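# Move the bone from the tray onto the table

## Task

Lift the bone out of the tray and set it down on the table top next to the tray, with the apple, the ball and the root all still sitting in the tray at the end.

## Robot and tools

Setup: two arms in a physics simulator. left_arm carries a left hand and right_arm a right hand; the left hand is the mirror image of the right. Base positions in the scene frame: left_arm (+0.035, +0.241, 0) m, right_arm (+0.004, -0.323, 0) m, each turned very slightly about z. The scene frame has its origin at table-top height, midway between the nominal bases, +z up, +x out over the table, and left_arm on +y. Image left and right do not match these names. A camera stand behind the arms is bolted to the floor. Loose objects may sometimes get a short shove from outside.

Frames: each arm's hand pose, velocities and Hand target are reported in that arm's own base frame. Offsets also use that arm's base axes, and rotations turn about the Hand target's position. Fixed cameras and the table use the scene frame.

execute_actions(actions, cameras): actions is a list of actions. Each action is a table of up to 15 rows, one row per 1/30 s step. A shorter table repeats its last row until the 15 steps are done, so each action lasts 0.5 s. Every row is one flat list of 48 numbers, each in [-1, 1], covering both arms even if only one moves, in this order:
- left_arm dx, dy, dz, rx, ry, rz
- 16 left-hand hinge numbers
- left current_limit, left speed
- then the same 24 numbers for right_arm and its hand.

Pose numbers: dx..rz are an offset, not a pose. They are measured from the arm's Hand target as it stood when the action began. Every row in an action counts from that same start, not from the previous row. Each new action starts from the updated target, so sending the same offset twice moves the hand twice. Scale: 1.0 means 0.6 m for dx, dy, dz and 180 degrees for rotation. rx, ry, rz form one rotation vector. A translation longer than 1.0 is shortened along its direction. At each step the commanded orientation is clipped to within 40 degrees of the measured one. The arm may not reach the target within one action and often rests a little short. Resending zeros asks for the target again; if it still falls short, send the remaining distance as an offset. The elbow sags under load, so aim higher than you need. To stop pressing into something, command the target back past the hand point.

Hand numbers, in this fixed order: index_mcp, index_abd, index_pip, index_dip, middle_mcp, middle_abd, middle_pip, middle_dip, ring_mcp, ring_abd, ring_pip, ring_dip, thumb_cmc, thumb_axl, thumb_mcp, thumb_ipl. Each is an absolute goal angle, scaled linearly between the hinge's stops. Brackets give degrees at +1 and -1, then the straight value:
- _mcp: -18, +128; straight +0.75
- _abd: -60, +60; straight 0.00
- _pip: -29, +108; straight +0.58
- _dip: -21, +117; straight +0.70
- thumb_cmc: -20, +120; straight +0.71
- thumb_axl: -27, +140; straight +0.68
- thumb_mcp: -69, +109; straight +0.23
- thumb_ipl: -77, +108; straight +0.17

Moving toward -1 curls fingers toward the palm and swings the thumb round in front of it. A zero is a real goal, not "no change". To leave a hand unchanged, resend its hand_goal, hand_current_limit and hand_speed.

Right-hand limit: on the right hand, middle_pip can never be driven past +83.9 degrees, which is about -0.65 on the scale. Deeper goals are treated as that value, and hand_goal reports it.

current_limit: -1 to +1 maps linearly to 0 to 550 mA, with 11 mA as the minimum. Well below 0, fingers may not lift. speed: set-points move at (speed+1)/2 of 8.5 rad/s. Both start at +0.4 and -0.6 and persist until changed.

Grip: a finger presses only while its goal lies past the object's surface; further past means a firmer grip, up to the cap. A motor that sits at 495 mA or more for 5 s in total shuts down for 10 s and drops what it holds. Avoid holding near the cap for long.

The hand point sits in front of the palm between the index and middle knuckles. Its axes: +z toward the fingertips, +y out of the palm face, +x across the palm away from the thumb (toward the thumb on the left hand). A rigid mast near the wrist on the palm side can strike objects.

cameras argument: a list of names (cam_head_left, cam_head_right, cam_high), ["all"], or []. If it is omitted, an empty actions list returns every image; otherwise none come back. An unknown camera name invalidates the call. Send an empty actions list to look without moving.

Results, per arm: end_effector_position (m) and end_effector_quat_wxyz in the base frame; Hand target (the origin for the next offsets); joint positions, velocities and torques. Per hand, one entry per motor in the order above: hand_goal, hand_measured, hand_current_ma (positive means pushing toward -1) and hand_state, which is one of moving, goal, blocked or overload. Printed poses can be a few cm off, so a small offset is not proof of contact. A MOTOR HOT line means a motor is at 85 °C. At 100 °C that arm drops and stays off for 30-60 s. Long holds, stretched-out reach and pushing into unreachable poses all heat motors.

zoom_image(camera, region): gives a closer look at part of the latest image from that camera. region is [x0, y0, x1, y1] in pixels from the top-left corner, at most 504 x 504.

finished_scene(scene=1): ends the scene permanently. The bone must stay on the table beside the tray with nothing else disturbed.

Things to avoid:
- letting objects fall or leave the table
- releasing an object while it is still moving
- slamming or hard pushes into the table or tray
- any contact between the two arms or hands
- arm stops

Each tool is called after "Request:" as name(argument=value, ...) on one line, values as JSON.

## Session

Request:
execute_actions(actions=[])

Scene clock: 0.00 s.
left_arm: end_effector_position=(+0.4718, +0.0726, +0.1808) hand_goal=(+0.754, +0.000, +0.576, +0.696, +0.754, +0.000, +0.576, +0.696, +0.754, +0.000, +0.576, +0.696, +0.714, +0.678, +0.226, +0.168) hand_measured=(+0.754, +0.000, +0.576, +0.696, +0.754, +0.000, +0.576, +0.696, +0.754, +0.000, +0.576, +0.696, +0.714, +0.678, +0.226, +0.168) hand_current_ma=(+0, +0, +0, +0, +0, +0, +0, +0, +0, +0, +0, +0, +0, +0, +0, +0) hand_state=(goal, goal, goal, goal, goal, goal, goal, goal, goal, goal, goal, goal, goal, goal, goal, goal) hand_current_limit=0.40 hand_speed=-0.60 end_effector_quat_wxyz=(+0.044, +0.618, +0.783, -0.057) | right_arm: end_effector_position=(+0.5415, +0.2847, +0.3852) hand_goal=(+0.754, +0.000, +0.576, +0.696, +0.754, +0.000, +0.576, +0.696, +0.754, +0.000, +0.576, +0.696, +0.714, +0.678, +0.226, +0.168) hand_measured=(+0.754, +0.000, +0.576, +0.696, +0.754, +0.000, +0.576, +0.696, +0.754, +0.000, +0.576, +0.696, +0.714, +0.678, +0.226, +0.168) hand_current_ma=(+0, +0, +0, +0, +0, +0, +0, +0, +0, +0, +0, +0, +0, +0, +0, +0) hand_state=(goal, goal, goal, goal, goal, goal, goal, goal, goal, goal, goal, goal, goal, goal, goal, goal) hand_current_limit=0.40 hand_speed=-0.60 end_effector_quat_wxyz=(+0.554, +0.404, +0.720, -0.106)
Joint positions: left_arm=[0.143 1.407 1.189 -1.375 0.142 -0.09] | right_arm=[0.768 1.589 1.502 -1.228 1.186 0.048]
Joint velocities: within noise
Joint torques (N m): no reading
Heat: left arm: hottest elbow 35 °C; right arm: hottest shoulder 34 °C.
Hand target: left_arm +0.4785, +0.0736, +0.1869; +0.049, +0.618, +0.783, -0.052 | right_arm +0.5431, +0.2862, +0.3998; +0.558, +0.411, +0.715, -0.094

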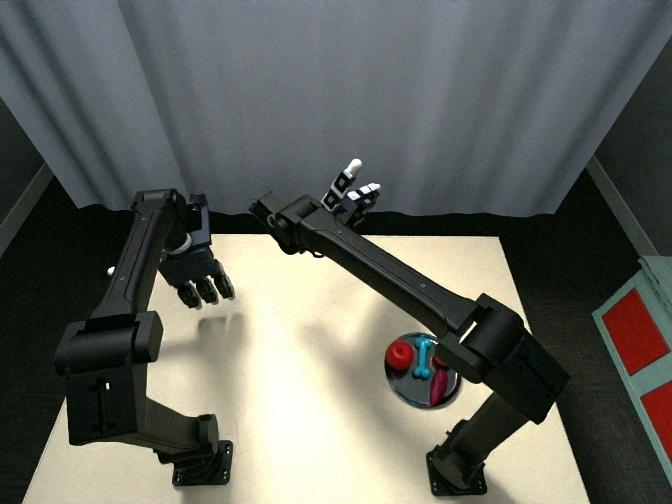

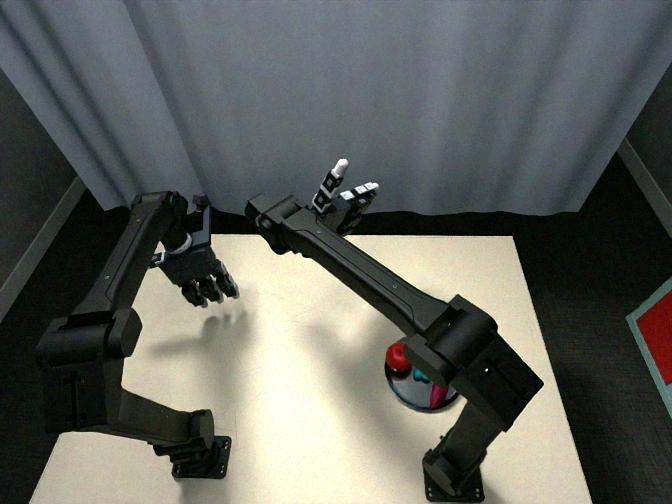

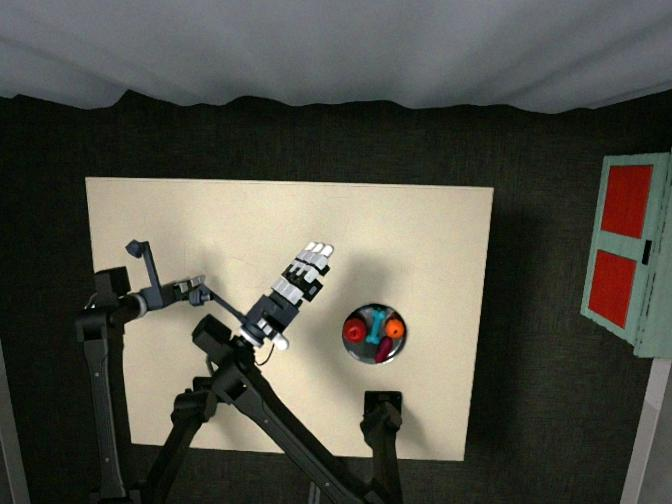

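Request:
zoom_image(camera="cam_high", region=[325, 285, 425, 385])

Request:
zoom_image(camera="cam_head_left", region=[370, 315, 490, 425])

Request:
zoom_image(camera="cam_high", region=[180, 220, 350, 380])

Scaled by 5.040 from the camera's 672x504 image, which has a finer 960x720 frame.

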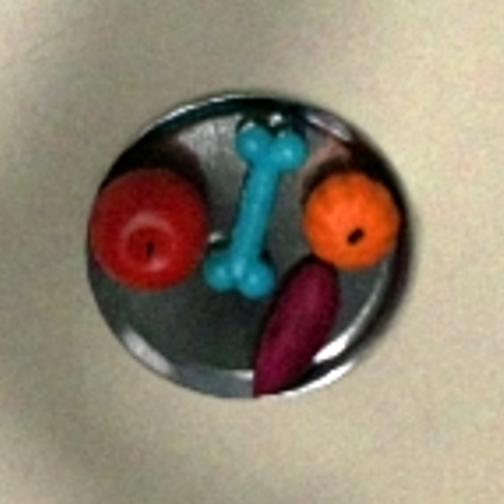

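Scaled by 4.200 from the camera's 672x504 image, which has a finer 960x720 frame.

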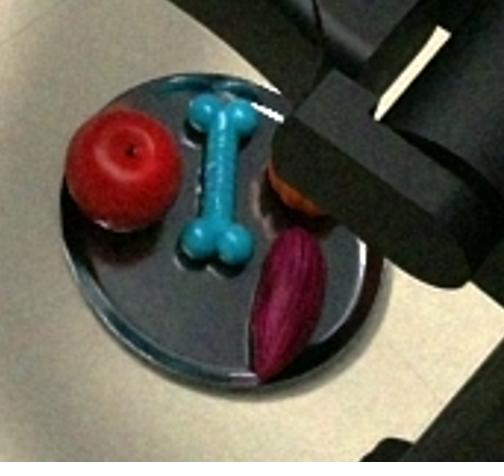

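Scaled by 2.965 from the camera's 672x504 image, which has a finer 960x720 frame.

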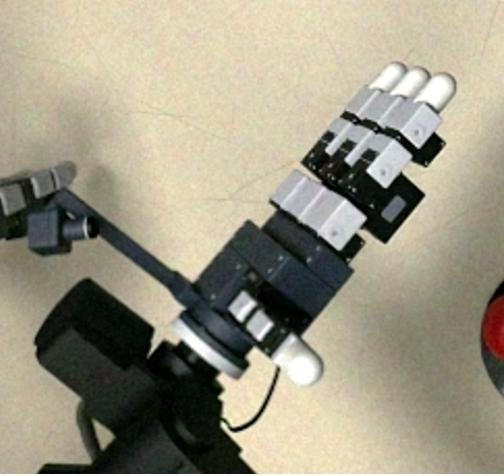

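Request:
execute_actions(actions=[[[0,0,0,0,0,0,0.754,0,0.576,0.696,0.754,0,0.576,0.696,0.754,0,0.576,0.696,0.714,0.678,0.226,0.168,0.4,-0.6,-0.03,-0.045,0,0.034,0.019,-0.02,0.754,0,0.576,0.696,0.754,0,0.576,0.696,0.754,0,0.576,0.696,0.714,0.678,0.226,0.168,0.4,-0.6],[0,0,0,0,0,0,0.754,0,0.576,0.696,0.754,0,0.576,0.696,0.754,0,0.576,0.696,0.714,0.678,0.226,0.168,0.4,-0.6,-0.06,-0.09,-0.02,0.068,0.039,-0.041,0.754,0,0.576,0.696,0.754,0,0.576,0.696,-0.2,0,-0.15,0.26,0.714,0.678,0.226,0.168,0.4,-0.6]],[[0,0,0,0,0,0,0.754,0,0.576,0.696,0.754,0,0.576,0.696,0.754,0,0.576,0.696,0.714,0.678,0.226,0.168,0.4,-0.6,-0.06,-0.09,-0.02,0.068,0.039,-0.041,0.754,0,0.576,0.696,0.754,0,0.576,0.696,-0.2,0,-0.15,0.26,0.714,0.678,0.226,0.168,0.4,-0.6]]])

Scene clock: 462.97 s.
left_arm: end_effector_position=(+0.4718, +0.0726, +0.1808) hand_goal=(+0.754, +0.000, +0.576, +0.696, +0.754, +0.000, +0.576, +0.696, +0.754, +0.000, +0.576, +0.696, +0.714, +0.678, +0.226, +0.168) hand_measured=(+0.754, +0.000, +0.576, +0.696, +0.754, +0.000, +0.576, +0.696, +0.754, +0.000, +0.576, +0.696, +0.714, +0.678, +0.224, +0.168) hand_current_ma=(-1, +0, +1, +0, -1, +0, +1, +0, -1, +0, +1, +0, +0, -1, -4, +0) hand_state=(goal, goal, goal, goal, goal, goal, goal, goal, goal, goal, goal, goal, goal, goal, goal, goal) hand_current_limit=0.40 hand_speed=-0.60 end_effector_quat_wxyz=(+0.044, +0.618, +0.783, -0.057) | right_arm: end_effector_position=(+0.4728, +0.1829, +0.3722) hand_goal=(+0.754, +0.000, +0.576, +0.696, +0.754, +0.000, +0.576, +0.696, -0.200, +0.000, -0.150, +0.260, +0.714, +0.678, +0.226, +0.168) hand_measured=(+0.754, -0.002, +0.576, +0.696, +0.754, -0.002, +0.576, +0.696, -0.184, -0.002, -0.144, +0.264, +0.714, +0.678, +0.224, +0.168) hand_current_ma=(+0, +0, +0, +0, +0, +0, +0, +0, +13, +0, +2, +1, +0, +0, +0, +0) hand_state=(goal, goal, goal, goal, goal, goal, goal, goal, goal, goal, goal, goal, goal, goal, goal, goal) hand_current_limit=0.40 hand_speed=-0.60 end_effector_quat_wxyz=(+0.352, +0.586, +0.727, -0.061)
Joint positions: left_arm=[0.143 1.407 1.189 -1.375 0.142 -0.09] | right_arm=[0.69 1.413 1.464 -1.594 0.73 0.466]
Joint torques (N m): left_arm=[-0.03 -10.81 10.47 0.02 0.09 -0.07] | right_arm=[-0.03 -10.4 7.31 0.06 1.09 0.01]
Heat: left arm: hottest elbow 53 °C; right arm: hottest elbow 48 °C.
Hand target: left_arm +0.4785, +0.0736, +0.1869; +0.049, +0.618, +0.783, -0.052 | right_arm +0.4711, +0.1784, +0.3758; +0.352, +0.593, +0.722, -0.060
Off the commanded pose: left_arm 0.009 m, 1 deg | right_arm 0.006 m, 1 deg.

Request:
execute_actions(actions=[[[0,0,0,0,0,0,0.754,0,0.576,0.696,0.754,0,0.576,0.696,0.754,0,0.576,0.696,0.714,0.678,0.226,0.168,0.4,-0.6,-0.091,-0.132,-0.063,0.1,0.058,-0.061,0.754,0,0.576,0.696,0.754,0,0.576,0.696,-0.2,0,-0.15,0.26,0.714,0.678,0.226,0.168,0.4,-0.6]],[[0,0,0,0,0,0,0.754,0,0.576,0.696,0.754,0,0.576,0.696,0.754,0,0.576,0.696,0.714,0.678,0.226,0.168,0.4,-0.6,-0.091,-0.132,-0.063,0.1,0.058,-0.061,0.754,0,0.576,0.696,0.754,0,0.576,0.696,-0.2,0,-0.15,0.26,0.714,0.678,0.226,0.168,0.4,-0.6]]], cameras=["all"])

Request:
zoom_image(camera="cam_high", region=[310, 260, 450, 400])

Scene clock: 478.03 s.
left_arm: end_effector_position=(+0.4718, +0.0726, +0.1808) hand_goal=(+0.754, +0.000, +0.576, +0.696, +0.754, +0.000, +0.576, +0.696, +0.754, +0.000, +0.576, +0.696, +0.714, +0.678, +0.226, +0.168) hand_measured=(+0.754, +0.000, +0.576, +0.696, +0.754, +0.000, +0.576, +0.696, +0.754, +0.000, +0.576, +0.696, +0.714, +0.678, +0.224, +0.168) hand_current_ma=(-1, +0, +1, +0, -1, +0, +1, +0, -1, +0, +1, +0, +0, -1, -4, +0) hand_state=(goal, goal, goal, goal, goal, goal, goal, goal, goal, goal, goal, goal, goal, goal, goal, goal) hand_current_limit=0.40 hand_speed=-0.60 end_effector_quat_wxyz=(+0.044, +0.618, +0.783, -0.057) | right_arm: end_effector_position=(+0.3670, +0.0228, +0.3021) hand_goal=(+0.754, +0.000, +0.576, +0.696, +0.754, +0.000, +0.576, +0.696, -0.200, +0.000, -0.150, +0.260, +0.714, +0.678, +0.226, +0.168) hand_measured=(+0.754, -0.002, +0.576, +0.696, +0.754, -0.002, +0.576, +0.696, -0.186, -0.002, -0.144, +0.264, +0.714, +0.678, +0.224, +0.168) hand_current_ma=(+0, +0, +0, +0, +0, +0, +0, +0, +9, +0, +2, +1, +0, +0, -1, +0) hand_state=(goal, goal, goal, goal, goal, goal, goal, goal, goal, goal, goal, goal, goal, goal, goal, goal) hand_current_limit=0.40 hand_speed=-0.60 end_effector_quat_wxyz=(+0.010, +0.777, +0.630, +0.005)
Joint positions: left_arm=[0.143 1.407 1.189 -1.375 0.142 -0.09] | right_arm=[0.223 1.104 1.231 -1.68 0.013 0.43]
Joint torques (N m): left_arm=[0.21 -10.87 10.47 0.02 0.06 -0.06] | right_arm=[-0.38 -6.01 6.17 0.06 0.16 -0.26]
Heat: left arm: hottest elbow 53 °C; right arm: hottest elbow 46 °C.
Hand target: left_arm +0.4785, +0.0736, +0.1869; +0.049, +0.618, +0.783, -0.052 | right_arm +0.3619, +0.0198, +0.3002; +0.002, +0.775, +0.632, -0.005
Off the commanded pose: left_arm 0.009 m, 1 deg | right_arm 0.006 m, 2 deg.
joint sent to its limit (right arm) — joint 4 (wrist pitch), lower limit. The joint targets still meet the commanded pose.

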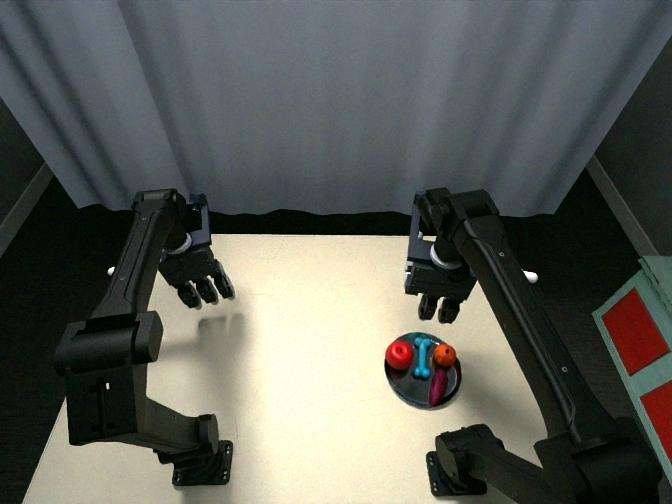

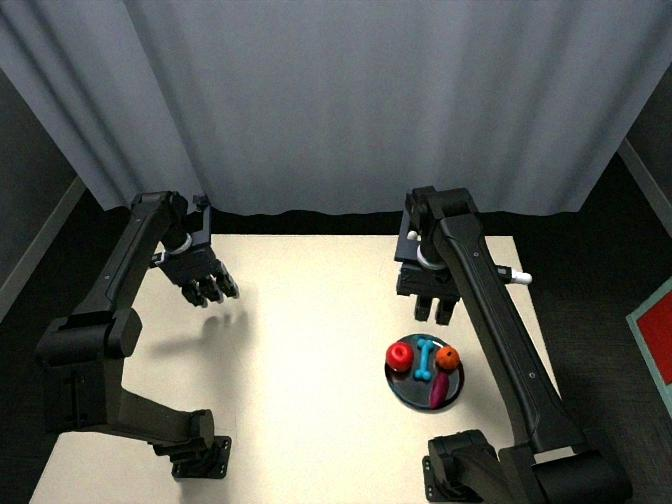

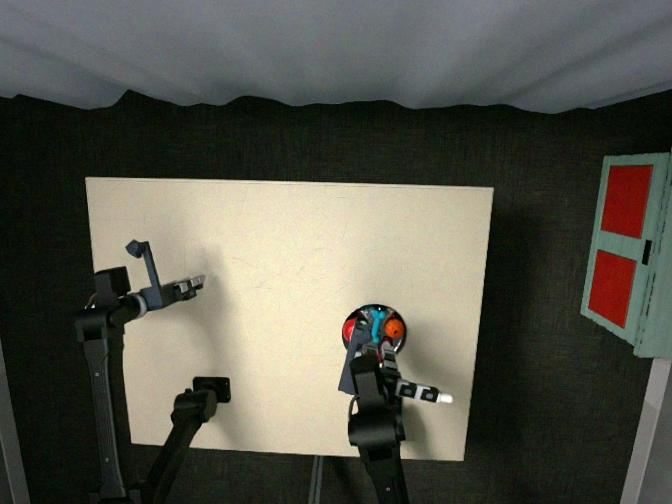

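Scaled by 3.600 from the camera's 672x504 image, which has a finer 960x720 frame.

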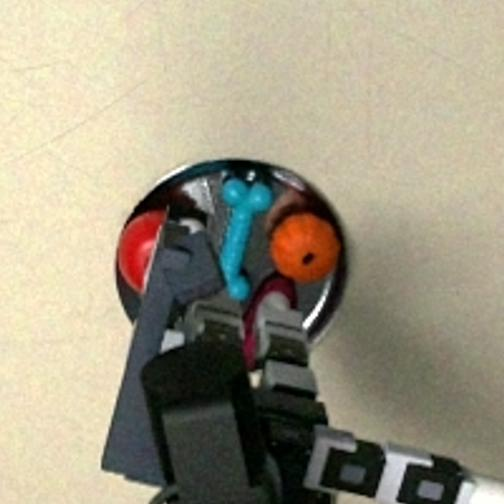

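Request:
zoom_image(camera="cam_high", region=[340, 300, 410, 370])

Request:
zoom_image(camera="cam_head_left", region=[370, 250, 500, 420])

Scaled by 7.200 from the camera's 672x504 image, which has a finer 960x720 frame.

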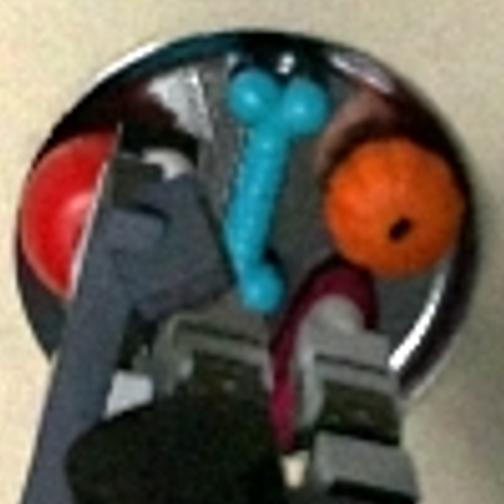

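Scaled by 2.965 from the camera's 672x504 image, which has a finer 960x720 frame.

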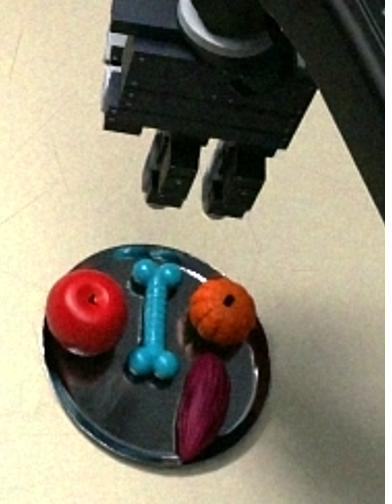

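Request:
execute_actions(actions=[[[0,0,0,0,0,0,0.754,0,0.576,0.696,0.754,0,0.576,0.696,0.754,0,0.576,0.696,0.714,0.678,0.226,0.168,0.4,-0.6,-0.018,-0.008,-0.15,0,0,0,0.754,0,0.576,0.696,0.754,0,0.576,0.696,-0.2,0,-0.15,0.26,0.714,0.678,0.226,0.168,0.4,-0.6]]], cameras=["all"])

Request:
zoom_image(camera="cam_high", region=[340, 300, 410, 370])

Request:
zoom_image(camera="cam_head_left", region=[370, 290, 480, 420])

Request:
zoom_image(camera="cam_head_right", region=[370, 290, 480, 420])

Scene clock: 535.20 s.
left_arm: end_effector_position=(+0.4718, +0.0726, +0.1808) hand_goal=(+0.754, +0.000, +0.576, +0.696, +0.754, +0.000, +0.576, +0.696, +0.754, +0.000, +0.576, +0.696, +0.714, +0.678, +0.226, +0.168) hand_measured=(+0.754, +0.000, +0.576, +0.696, +0.754, +0.000, +0.576, +0.696, +0.754, +0.000, +0.576, +0.696, +0.714, +0.678, +0.224, +0.168) hand_current_ma=(-1, +0, +1, +0, -1, +0, +1, +0, -1, +0, +1, +0, +0, -1, -4, +0) hand_state=(goal, goal, goal, goal, goal, goal, goal, goal, goal, goal, goal, goal, goal, goal, goal, goal) hand_current_limit=0.40 hand_speed=-0.60 end_effector_quat_wxyz=(+0.044, +0.618, +0.783, -0.057) | right_arm: end_effector_position=(+0.3502, +0.0176, +0.2110) hand_goal=(+0.754, +0.000, +0.576, +0.696, +0.754, +0.000, +0.576, +0.696, -0.200, +0.000, -0.150, +0.260, +0.714, +0.678, +0.226, +0.168) hand_measured=(+0.752, -0.002, +0.576, +0.696, +0.754, -0.002, +0.576, +0.696, -0.188, -0.002, -0.144, +0.264, +0.714, +0.678, +0.224, +0.168) hand_current_ma=(+0, +0, +0, +0, +0, +0, +0, +0, +7, +0, +2, +1, +0, +0, -1, +0) hand_state=(goal, goal, goal, goal, goal, goal, goal, goal, goal, goal, goal, goal, goal, goal, goal, goal) hand_current_limit=0.40 hand_speed=-0.60 end_effector_quat_wxyz=(+0.000, +0.775, +0.632, -0.010)
Joint positions: left_arm=[0.143 1.407 1.189 -1.375 0.142 -0.09] | right_arm=[0.214 1.077 0.98 -1.493 0.009 0.418]
Joint torques (N m): left_arm=[-0.03 -10.81 10.55 -0.03 0.07 -0.07] | right_arm=[-0.44 -5.25 6.22 0.75 0.26 -0.27]
Heat: left arm: hottest elbow 54 °C; right arm: hottest elbow 42 °C.
Hand target: left_arm +0.4785, +0.0736, +0.1869; +0.049, +0.618, +0.783, -0.052 | right_arm +0.3511, +0.0151, +0.2102; +0.002, +0.774, +0.633, -0.005
Off the commanded pose: left_arm 0.009 m, 1 deg | right_arm 0.003 m, 1 deg.

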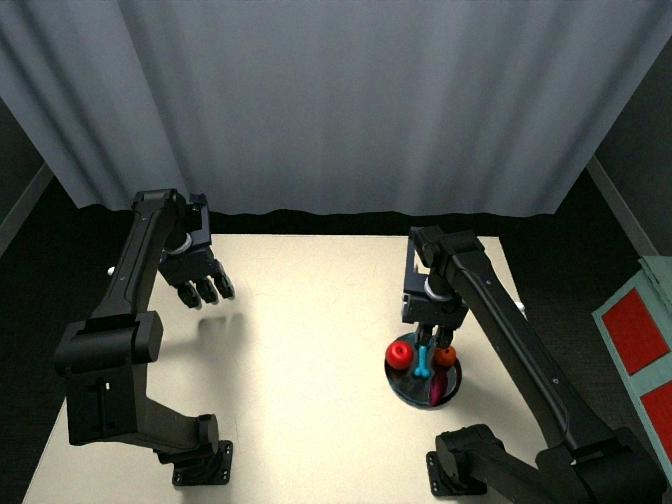

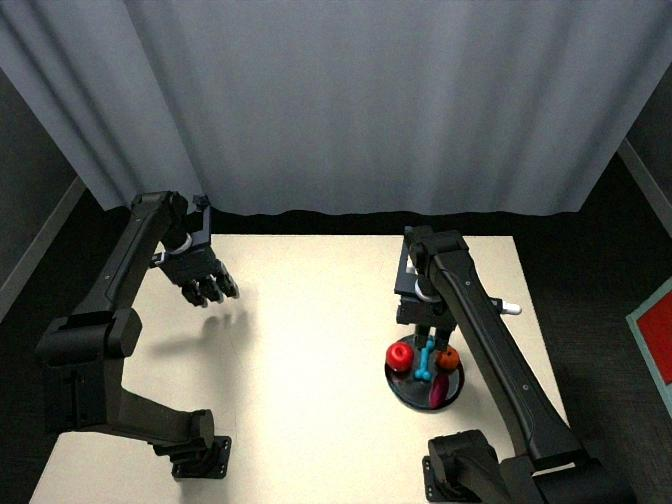

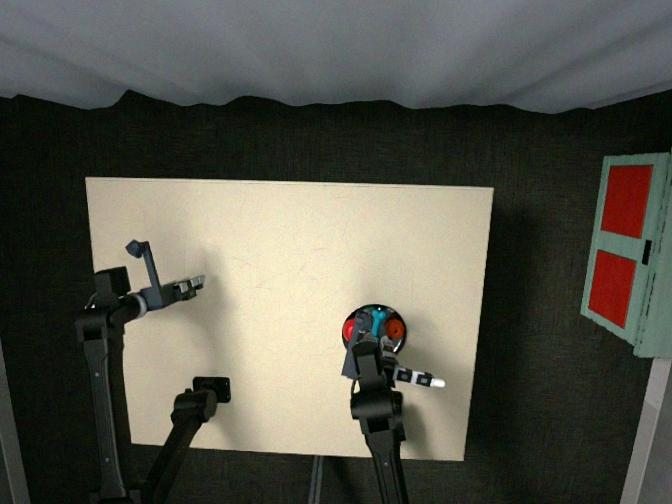

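Scaled by 7.200 from the camera's 672x504 image, which has a finer 960x720 frame.

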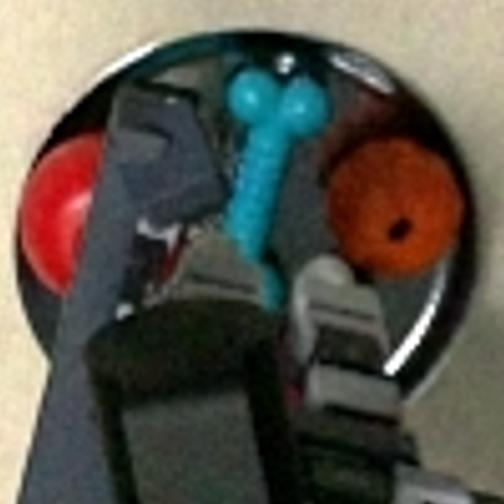

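Scaled by 3.877 from the camera's 672x504 image, which has a finer 960x720 frame.

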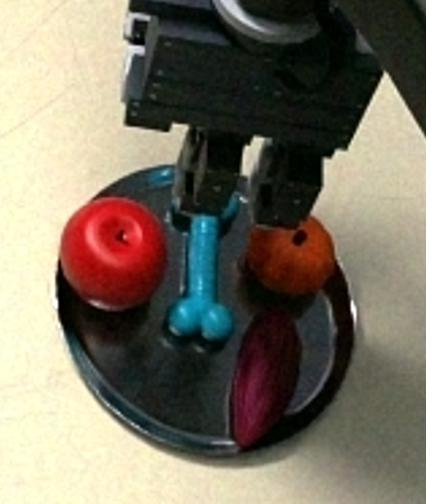

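Scaled by 3.877 from the camera's 672x504 image, which has a finer 960x720 frame.

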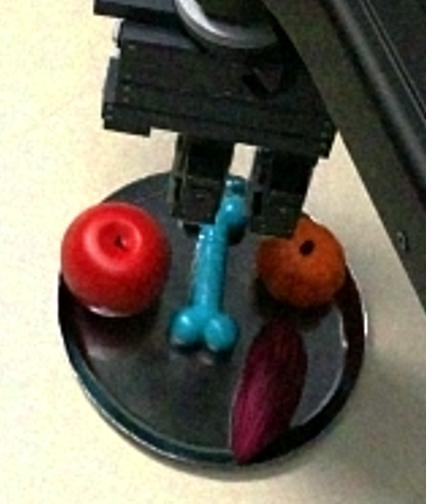

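Request:
zoom_image(camera="cam_head_left", region=[400, 310, 470, 370])

Request:
zoom_image(camera="cam_head_left", region=[170, 250, 240, 320])

Request:
zoom_image(camera="cam_head_right", region=[400, 310, 470, 370])

Scaled by 7.200 from the camera's 672x504 image, which has a finer 960x720 frame.

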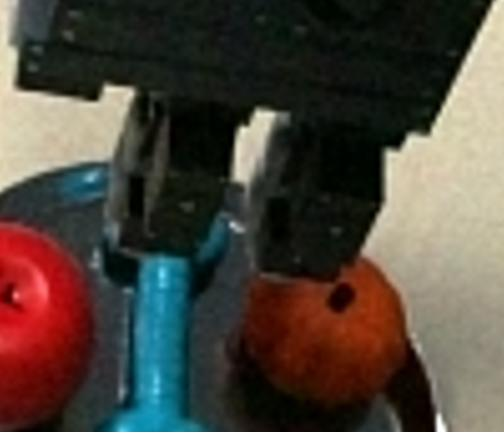

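Scaled by 7.200 from the camera's 672x504 image, which has a finer 960x720 frame.

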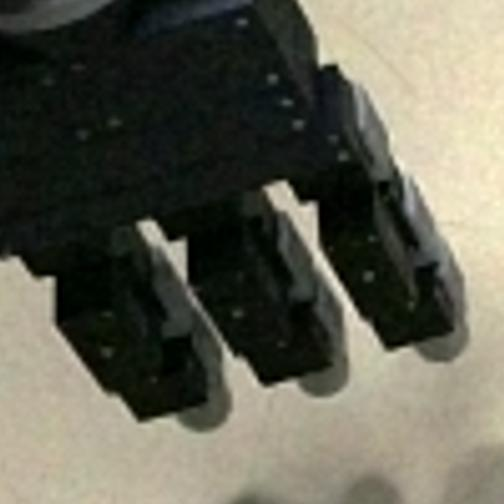

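Scaled by 7.200 from the camera's 672x504 image, which has a finer 960x720 frame.

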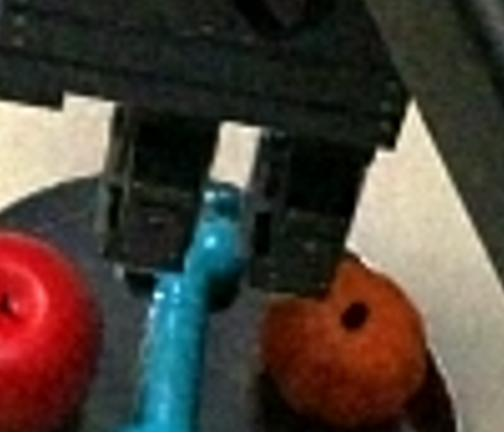

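Request:
execute_actions(actions=[[[0,0,0,0,0,0,0.754,0,0.576,0.696,0.754,0,0.576,0.696,0.754,0,0.576,0.696,0.714,0.678,0.226,0.168,0.4,-0.6,0.02,-0.0067,-0.057,0,0,0,0.754,-0.035,0.576,0.696,0.754,0.035,0.576,0.696,-0.2,0,-0.15,0.26,0.714,0.678,0.226,0.168,0.4,-0.6]]], cameras=["cam_high","cam_head_left","cam_head_right"])

Request:
zoom_image(camera="cam_high", region=[340, 300, 410, 370])

Request:
zoom_image(camera="cam_head_left", region=[380, 320, 470, 410])

Request:
zoom_image(camera="cam_head_right", region=[380, 320, 470, 410])

Scene clock: 776.20 s.
left_arm: end_effector_position=(+0.4718, +0.0726, +0.1808) hand_goal=(+0.754, +0.000, +0.576, +0.696, +0.754, +0.000, +0.576, +0.696, +0.754, +0.000, +0.576, +0.696, +0.714, +0.678, +0.226, +0.168) hand_measured=(+0.754, +0.000, +0.576, +0.696, +0.754, +0.000, +0.576, +0.696, +0.754, +0.000, +0.576, +0.696, +0.714, +0.678, +0.224, +0.168) hand_current_ma=(-1, +0, +1, +0, -1, +0, +1, +0, -1, +0, +1, +0, +0, -1, -4, +0) hand_state=(goal, goal, goal, goal, goal, goal, goal, goal, goal, goal, goal, goal, goal, goal, goal, goal) hand_current_limit=0.40 hand_speed=-0.60 end_effector_quat_wxyz=(+0.044, +0.618, +0.783, -0.057) | right_arm: end_effector_position=(+0.3611, +0.0131, +0.1831) hand_goal=(+0.754, -0.034, +0.576, +0.696, +0.754, +0.036, +0.576, +0.696, -0.200, +0.000, -0.150, +0.260, +0.714, +0.678, +0.226, +0.168) hand_measured=(+0.752, -0.030, +0.576, +0.696, +0.754, +0.032, +0.576, +0.696, -0.188, -0.002, -0.144, +0.264, +0.714, +0.678, +0.224, +0.168) hand_current_ma=(+0, +1, +0, +0, +0, -1, +0, +0, +7, +0, +2, +1, +0, +0, -1, +0) hand_state=(goal, goal, goal, goal, goal, goal, goal, goal, goal, goal, goal, goal, goal, goal, goal, goal) hand_current_limit=0.40 hand_speed=-0.60 end_effector_quat_wxyz=(+0.004, +0.776, +0.631, -0.002)
Joint positions: left_arm=[0.143 1.407 1.189 -1.375 0.142 -0.09] | right_arm=[0.191 1.103 0.921 -1.388 0.009 0.396]
Joint torques (N m): left_arm=[-0.03 -10.87 10.52 0.02 0.07 -0.08] | right_arm=[-0.5 -4.31 6.16 0.96 0.26 -0.27]
Heat: left arm: hottest elbow 56 °C; right arm: hottest elbow 42 °C.
Hand target: left_arm +0.4785, +0.0736, +0.1869; +0.049, +0.618, +0.783, -0.052 | right_arm +0.3631, +0.0110, +0.1761; +0.002, +0.775, +0.632, -0.005
Off the commanded pose: left_arm 0.009 m, 1 deg | right_arm 0.008 m, 1 deg.

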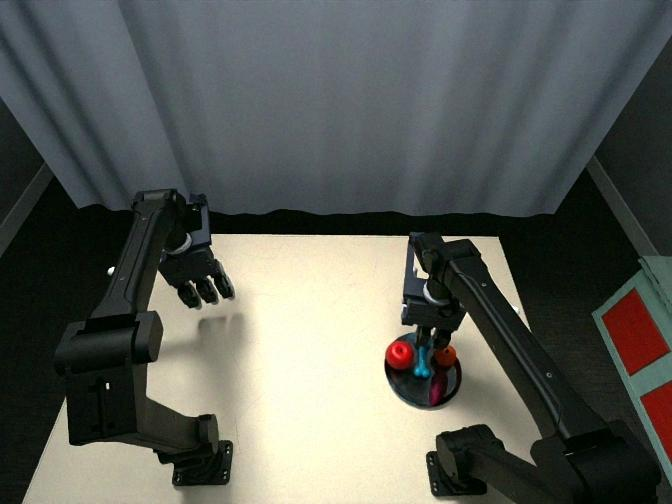

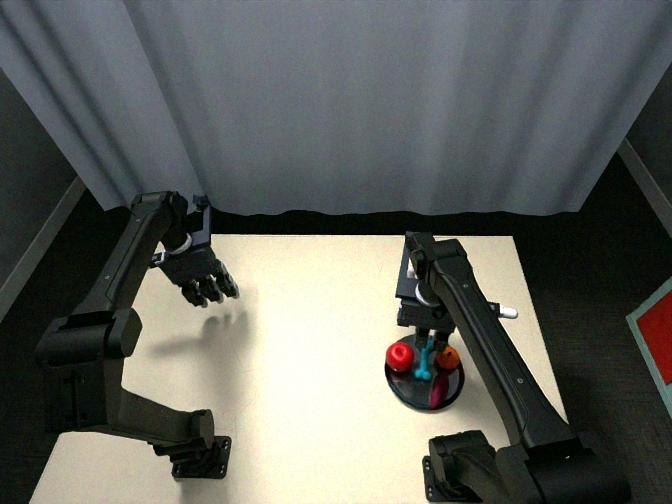

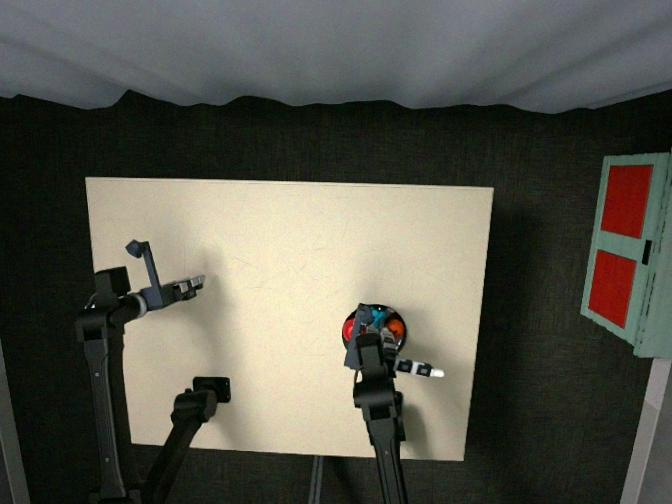

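Scaled by 7.200 from the camera's 672x504 image, which has a finer 960x720 frame.

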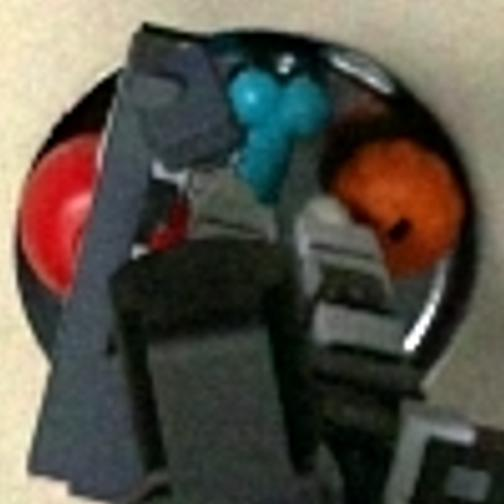

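Scaled by 5.600 from the camera's 672x504 image, which has a finer 960x720 frame.

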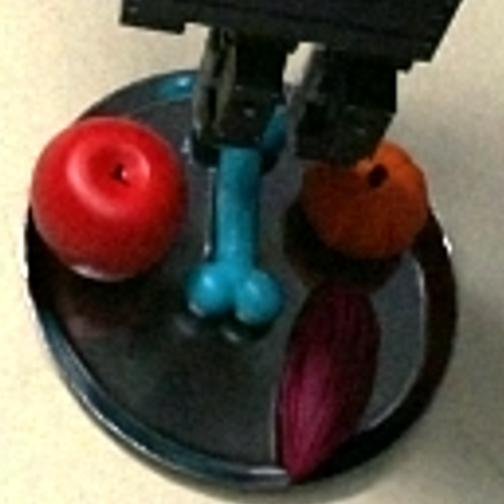

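Scaled by 5.600 from the camera's 672x504 image, which has a finer 960x720 frame.

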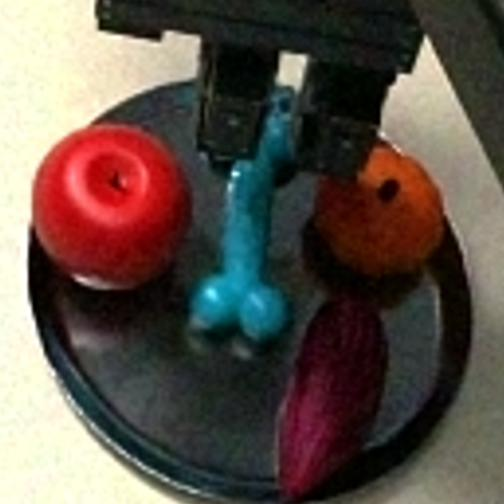

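Request:
execute_actions(actions=[[[0,0,0,0,0,0,0.754,0,0.576,0.696,0.754,0,0.576,0.696,0.754,0,0.576,0.696,0.714,0.678,0.226,0.168,0.4,-0.6,-0.002,0,-0.05,0,0,0,0.754,-0.035,0.576,0.696,0.754,0.035,0.576,0.696,-0.2,0,-0.15,0.26,0.714,0.678,0.226,0.168,0.4,-0.6]]], cameras=["cam_high","cam_head_left","cam_head_right"])

Request:
zoom_image(camera="cam_high", region=[340, 300, 410, 370])

Request:
zoom_image(camera="cam_head_left", region=[380, 320, 470, 410])

Request:
zoom_image(camera="cam_head_right", region=[380, 320, 470, 410])

Scene clock: 807.23 s.
left_arm: end_effector_position=(+0.4718, +0.0726, +0.1808) hand_goal=(+0.754, +0.000, +0.576, +0.696, +0.754, +0.000, +0.576, +0.696, +0.754, +0.000, +0.576, +0.696, +0.714, +0.678, +0.226, +0.168) hand_measured=(+0.754, +0.000, +0.576, +0.696, +0.754, +0.000, +0.576, +0.696, +0.754, +0.000, +0.576, +0.696, +0.714, +0.678, +0.224, +0.168) hand_current_ma=(-1, +0, +1, +0, -1, +0, +1, +0, -1, +0, +1, +0, +0, -1, -4, +0) hand_state=(goal, goal, goal, goal, goal, goal, goal, goal, goal, goal, goal, goal, goal, goal, goal, goal) hand_current_limit=0.40 hand_speed=-0.60 end_effector_quat_wxyz=(+0.044, +0.618, +0.783, -0.057) | right_arm: end_effector_position=(+0.3609, +0.0134, +0.1541) hand_goal=(+0.754, -0.034, +0.576, +0.696, +0.754, +0.036, +0.576, +0.696, -0.200, +0.000, -0.150, +0.260, +0.714, +0.678, +0.226, +0.168) hand_measured=(+0.752, -0.038, +0.576, +0.696, +0.754, +0.032, +0.576, +0.696, -0.188, -0.002, -0.144, +0.264, +0.714, +0.678, +0.224, +0.168) hand_current_ma=(+0, -1, +0, +0, +0, -1, +0, +0, +7, +0, +2, +1, +0, +0, -1, +0) hand_state=(goal, goal, goal, goal, goal, goal, goal, goal, goal, goal, goal, goal, goal, goal, goal, goal) hand_current_limit=0.40 hand_speed=-0.60 end_effector_quat_wxyz=(+0.004, +0.775, +0.631, +0.000)
Joint positions: left_arm=[0.143 1.407 1.189 -1.375 0.142 -0.09] | right_arm=[0.191 1.119 0.854 -1.303 0.008 0.395]
Joint torques (N m): left_arm=[0.09 -10.87 10.54 0.02 0.08 -0.07] | right_arm=[-0.44 -4.19 5.93 0.99 0.31 -0.26]
Heat: left arm: hottest elbow 56 °C; right arm: hottest elbow 40 °C.
Hand target: left_arm +0.4785, +0.0736, +0.1869; +0.049, +0.618, +0.783, -0.052 | right_arm +0.3619, +0.0110, +0.1460; +0.002, +0.775, +0.633, -0.005
Off the commanded pose: left_arm 0.009 m, 1 deg | right_arm 0.008 m, 1 deg.

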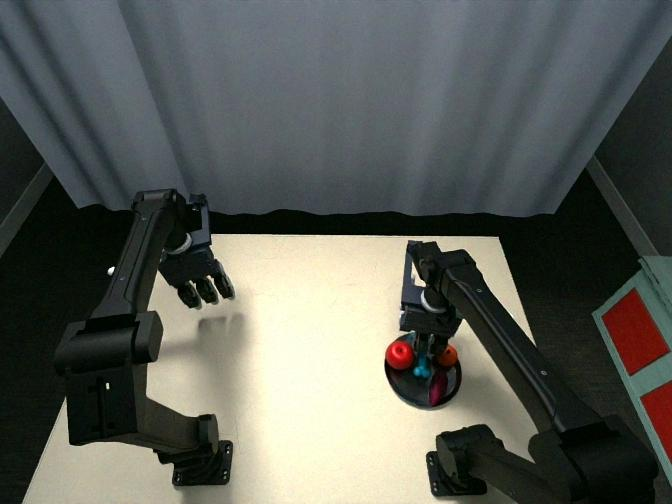

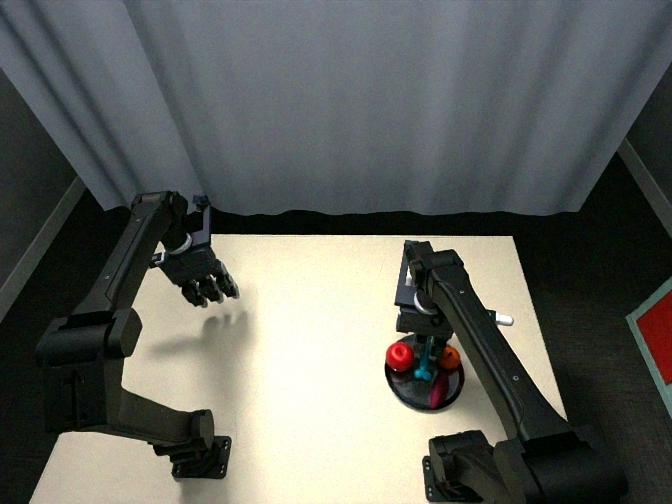

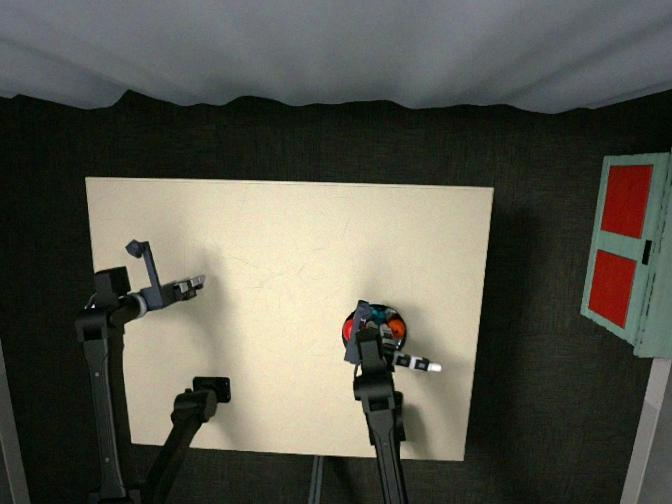

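Scaled by 7.200 from the camera's 672x504 image, which has a finer 960x720 frame.

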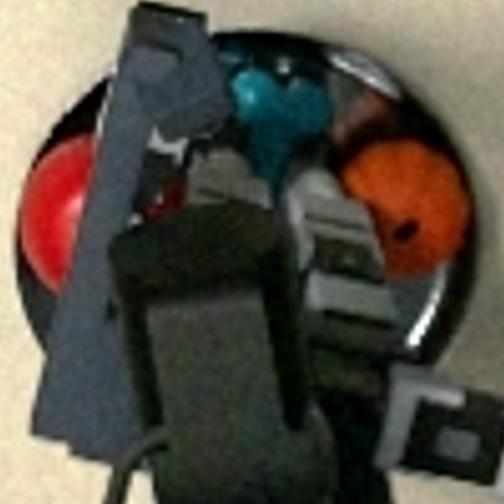

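Scaled by 5.600 from the camera's 672x504 image, which has a finer 960x720 frame.

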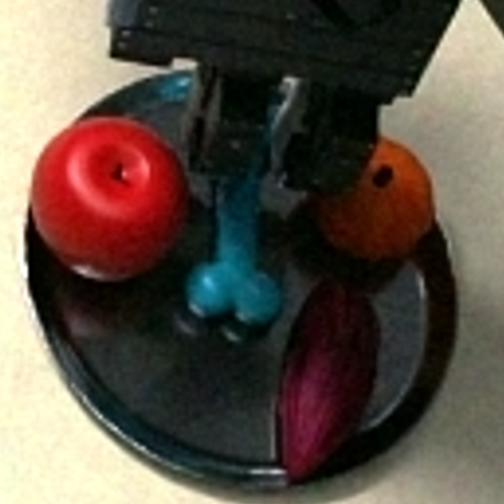

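Scaled by 5.600 from the camera's 672x504 image, which has a finer 960x720 frame.

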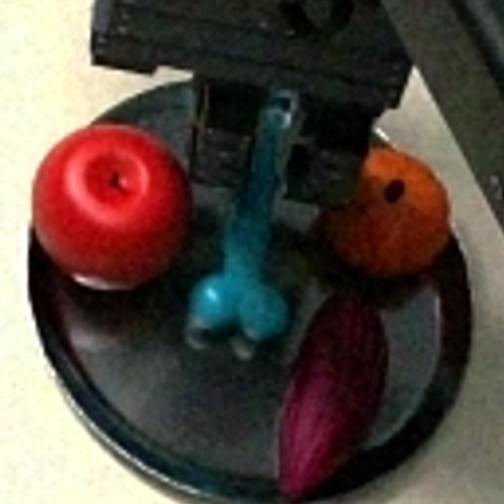

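Request:
execute_actions(actions=[[[0,0,0,0,0,0,0.754,0,0.576,0.696,0.754,0,0.576,0.696,0.754,0,0.576,0.696,0.714,0.678,0.226,0.168,0.4,-0.6,0,0,-0.02,0,0,0,0.754,-0.035,0.576,0.696,0.754,0.035,0.576,0.696,-0.2,0,-0.15,0.26,0.714,0.678,0.226,0.168,0.4,-0.6]]], cameras=["cam_high","cam_head_left","cam_head_right"])

Request:
zoom_image(camera="cam_high", region=[340, 300, 410, 370])

Request:
zoom_image(camera="cam_head_right", region=[380, 320, 470, 410])

Scene clock: 827.97 s.
left_arm: end_effector_position=(+0.4718, +0.0726, +0.1808) hand_goal=(+0.754, +0.000, +0.576, +0.696, +0.754, +0.000, +0.576, +0.696, +0.754, +0.000, +0.576, +0.696, +0.714, +0.678, +0.226, +0.168) hand_measured=(+0.754, +0.000, +0.576, +0.696, +0.754, +0.000, +0.576, +0.696, +0.754, +0.000, +0.576, +0.696, +0.714, +0.678, +0.224, +0.168) hand_current_ma=(-1, +0, +1, +0, -1, +0, +1, +0, -1, +0, +1, +0, +0, -1, -4, +0) hand_state=(goal, goal, goal, goal, goal, goal, goal, goal, goal, goal, goal, goal, goal, goal, goal, goal) hand_current_limit=0.40 hand_speed=-0.60 end_effector_quat_wxyz=(+0.044, +0.618, +0.783, -0.057) | right_arm: end_effector_position=(+0.3613, +0.0133, +0.1428) hand_goal=(+0.754, -0.034, +0.576, +0.696, +0.754, +0.036, +0.576, +0.696, -0.200, +0.000, -0.150, +0.260, +0.714, +0.678, +0.226, +0.168) hand_measured=(+0.752, -0.038, +0.576, +0.696, +0.752, +0.036, +0.576, +0.696, -0.188, -0.002, -0.144, +0.264, +0.714, +0.678, +0.224, +0.168) hand_current_ma=(+0, -1, +0, +0, -1, +0, +0, +0, +7, +0, +2, +1, +0, +0, -1, +0) hand_state=(goal, goal, goal, goal, goal, goal, goal, goal, goal, goal, goal, goal, goal, goal, goal, goal) hand_current_limit=0.40 hand_speed=-0.60 end_effector_quat_wxyz=(+0.005, +0.775, +0.631, +0.000)
Joint positions: left_arm=[0.143 1.407 1.189 -1.375 0.142 -0.09] | right_arm=[0.191 1.129 0.83 -1.267 0.008 0.395]
Joint torques (N m): left_arm=[0.15 -10.87 10.5 0.02 0.08 -0.07] | right_arm=[-0.5 -4.01 5.79 0.96 0.28 -0.26]
Heat: left arm: hottest elbow 56 °C; right arm: hottest elbow 40 °C.
Hand target: left_arm +0.4785, +0.0736, +0.1869; +0.049, +0.618, +0.783, -0.052 | right_arm +0.3618, +0.0110, +0.1339; +0.002, +0.775, +0.633, -0.005
Off the commanded pose: left_arm 0.009 m, 1 deg | right_arm 0.009 m, 1 deg.

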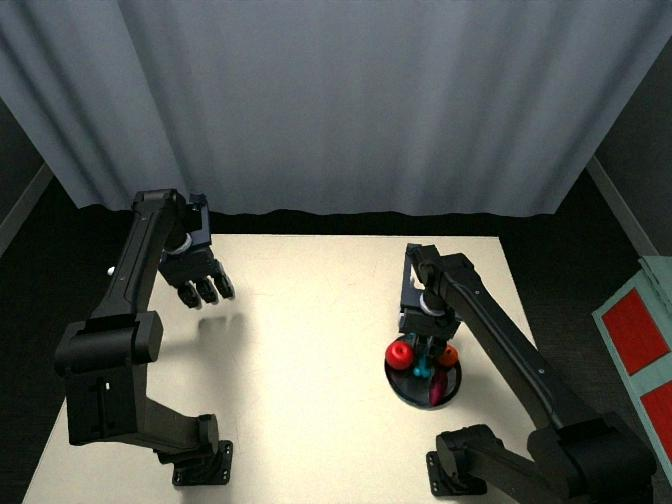

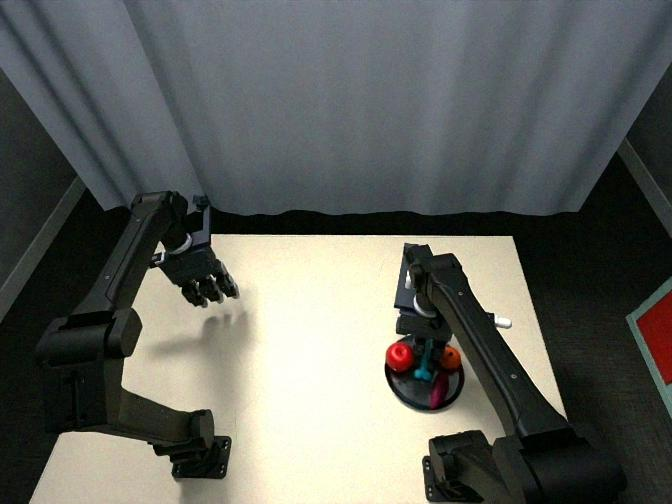

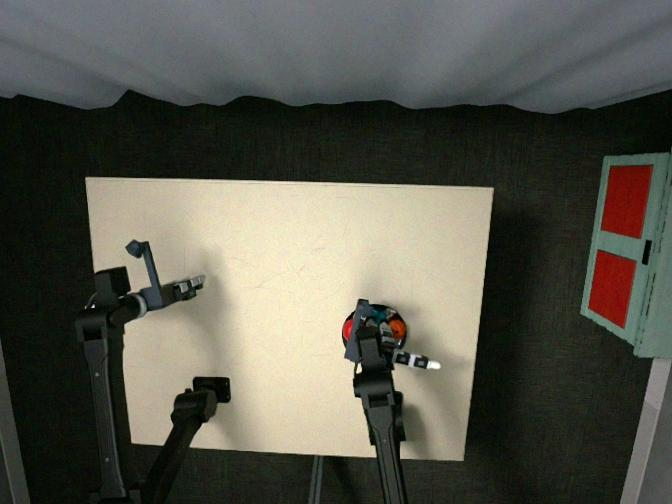

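Scaled by 7.200 from the camera's 672x504 image, which has a finer 960x720 frame.

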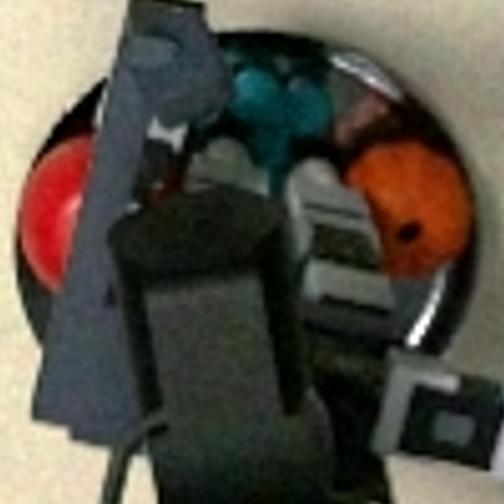

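Scaled by 5.600 from the camera's 672x504 image, which has a finer 960x720 frame.

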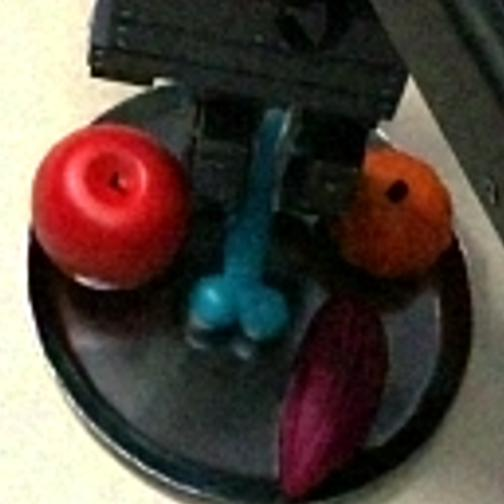

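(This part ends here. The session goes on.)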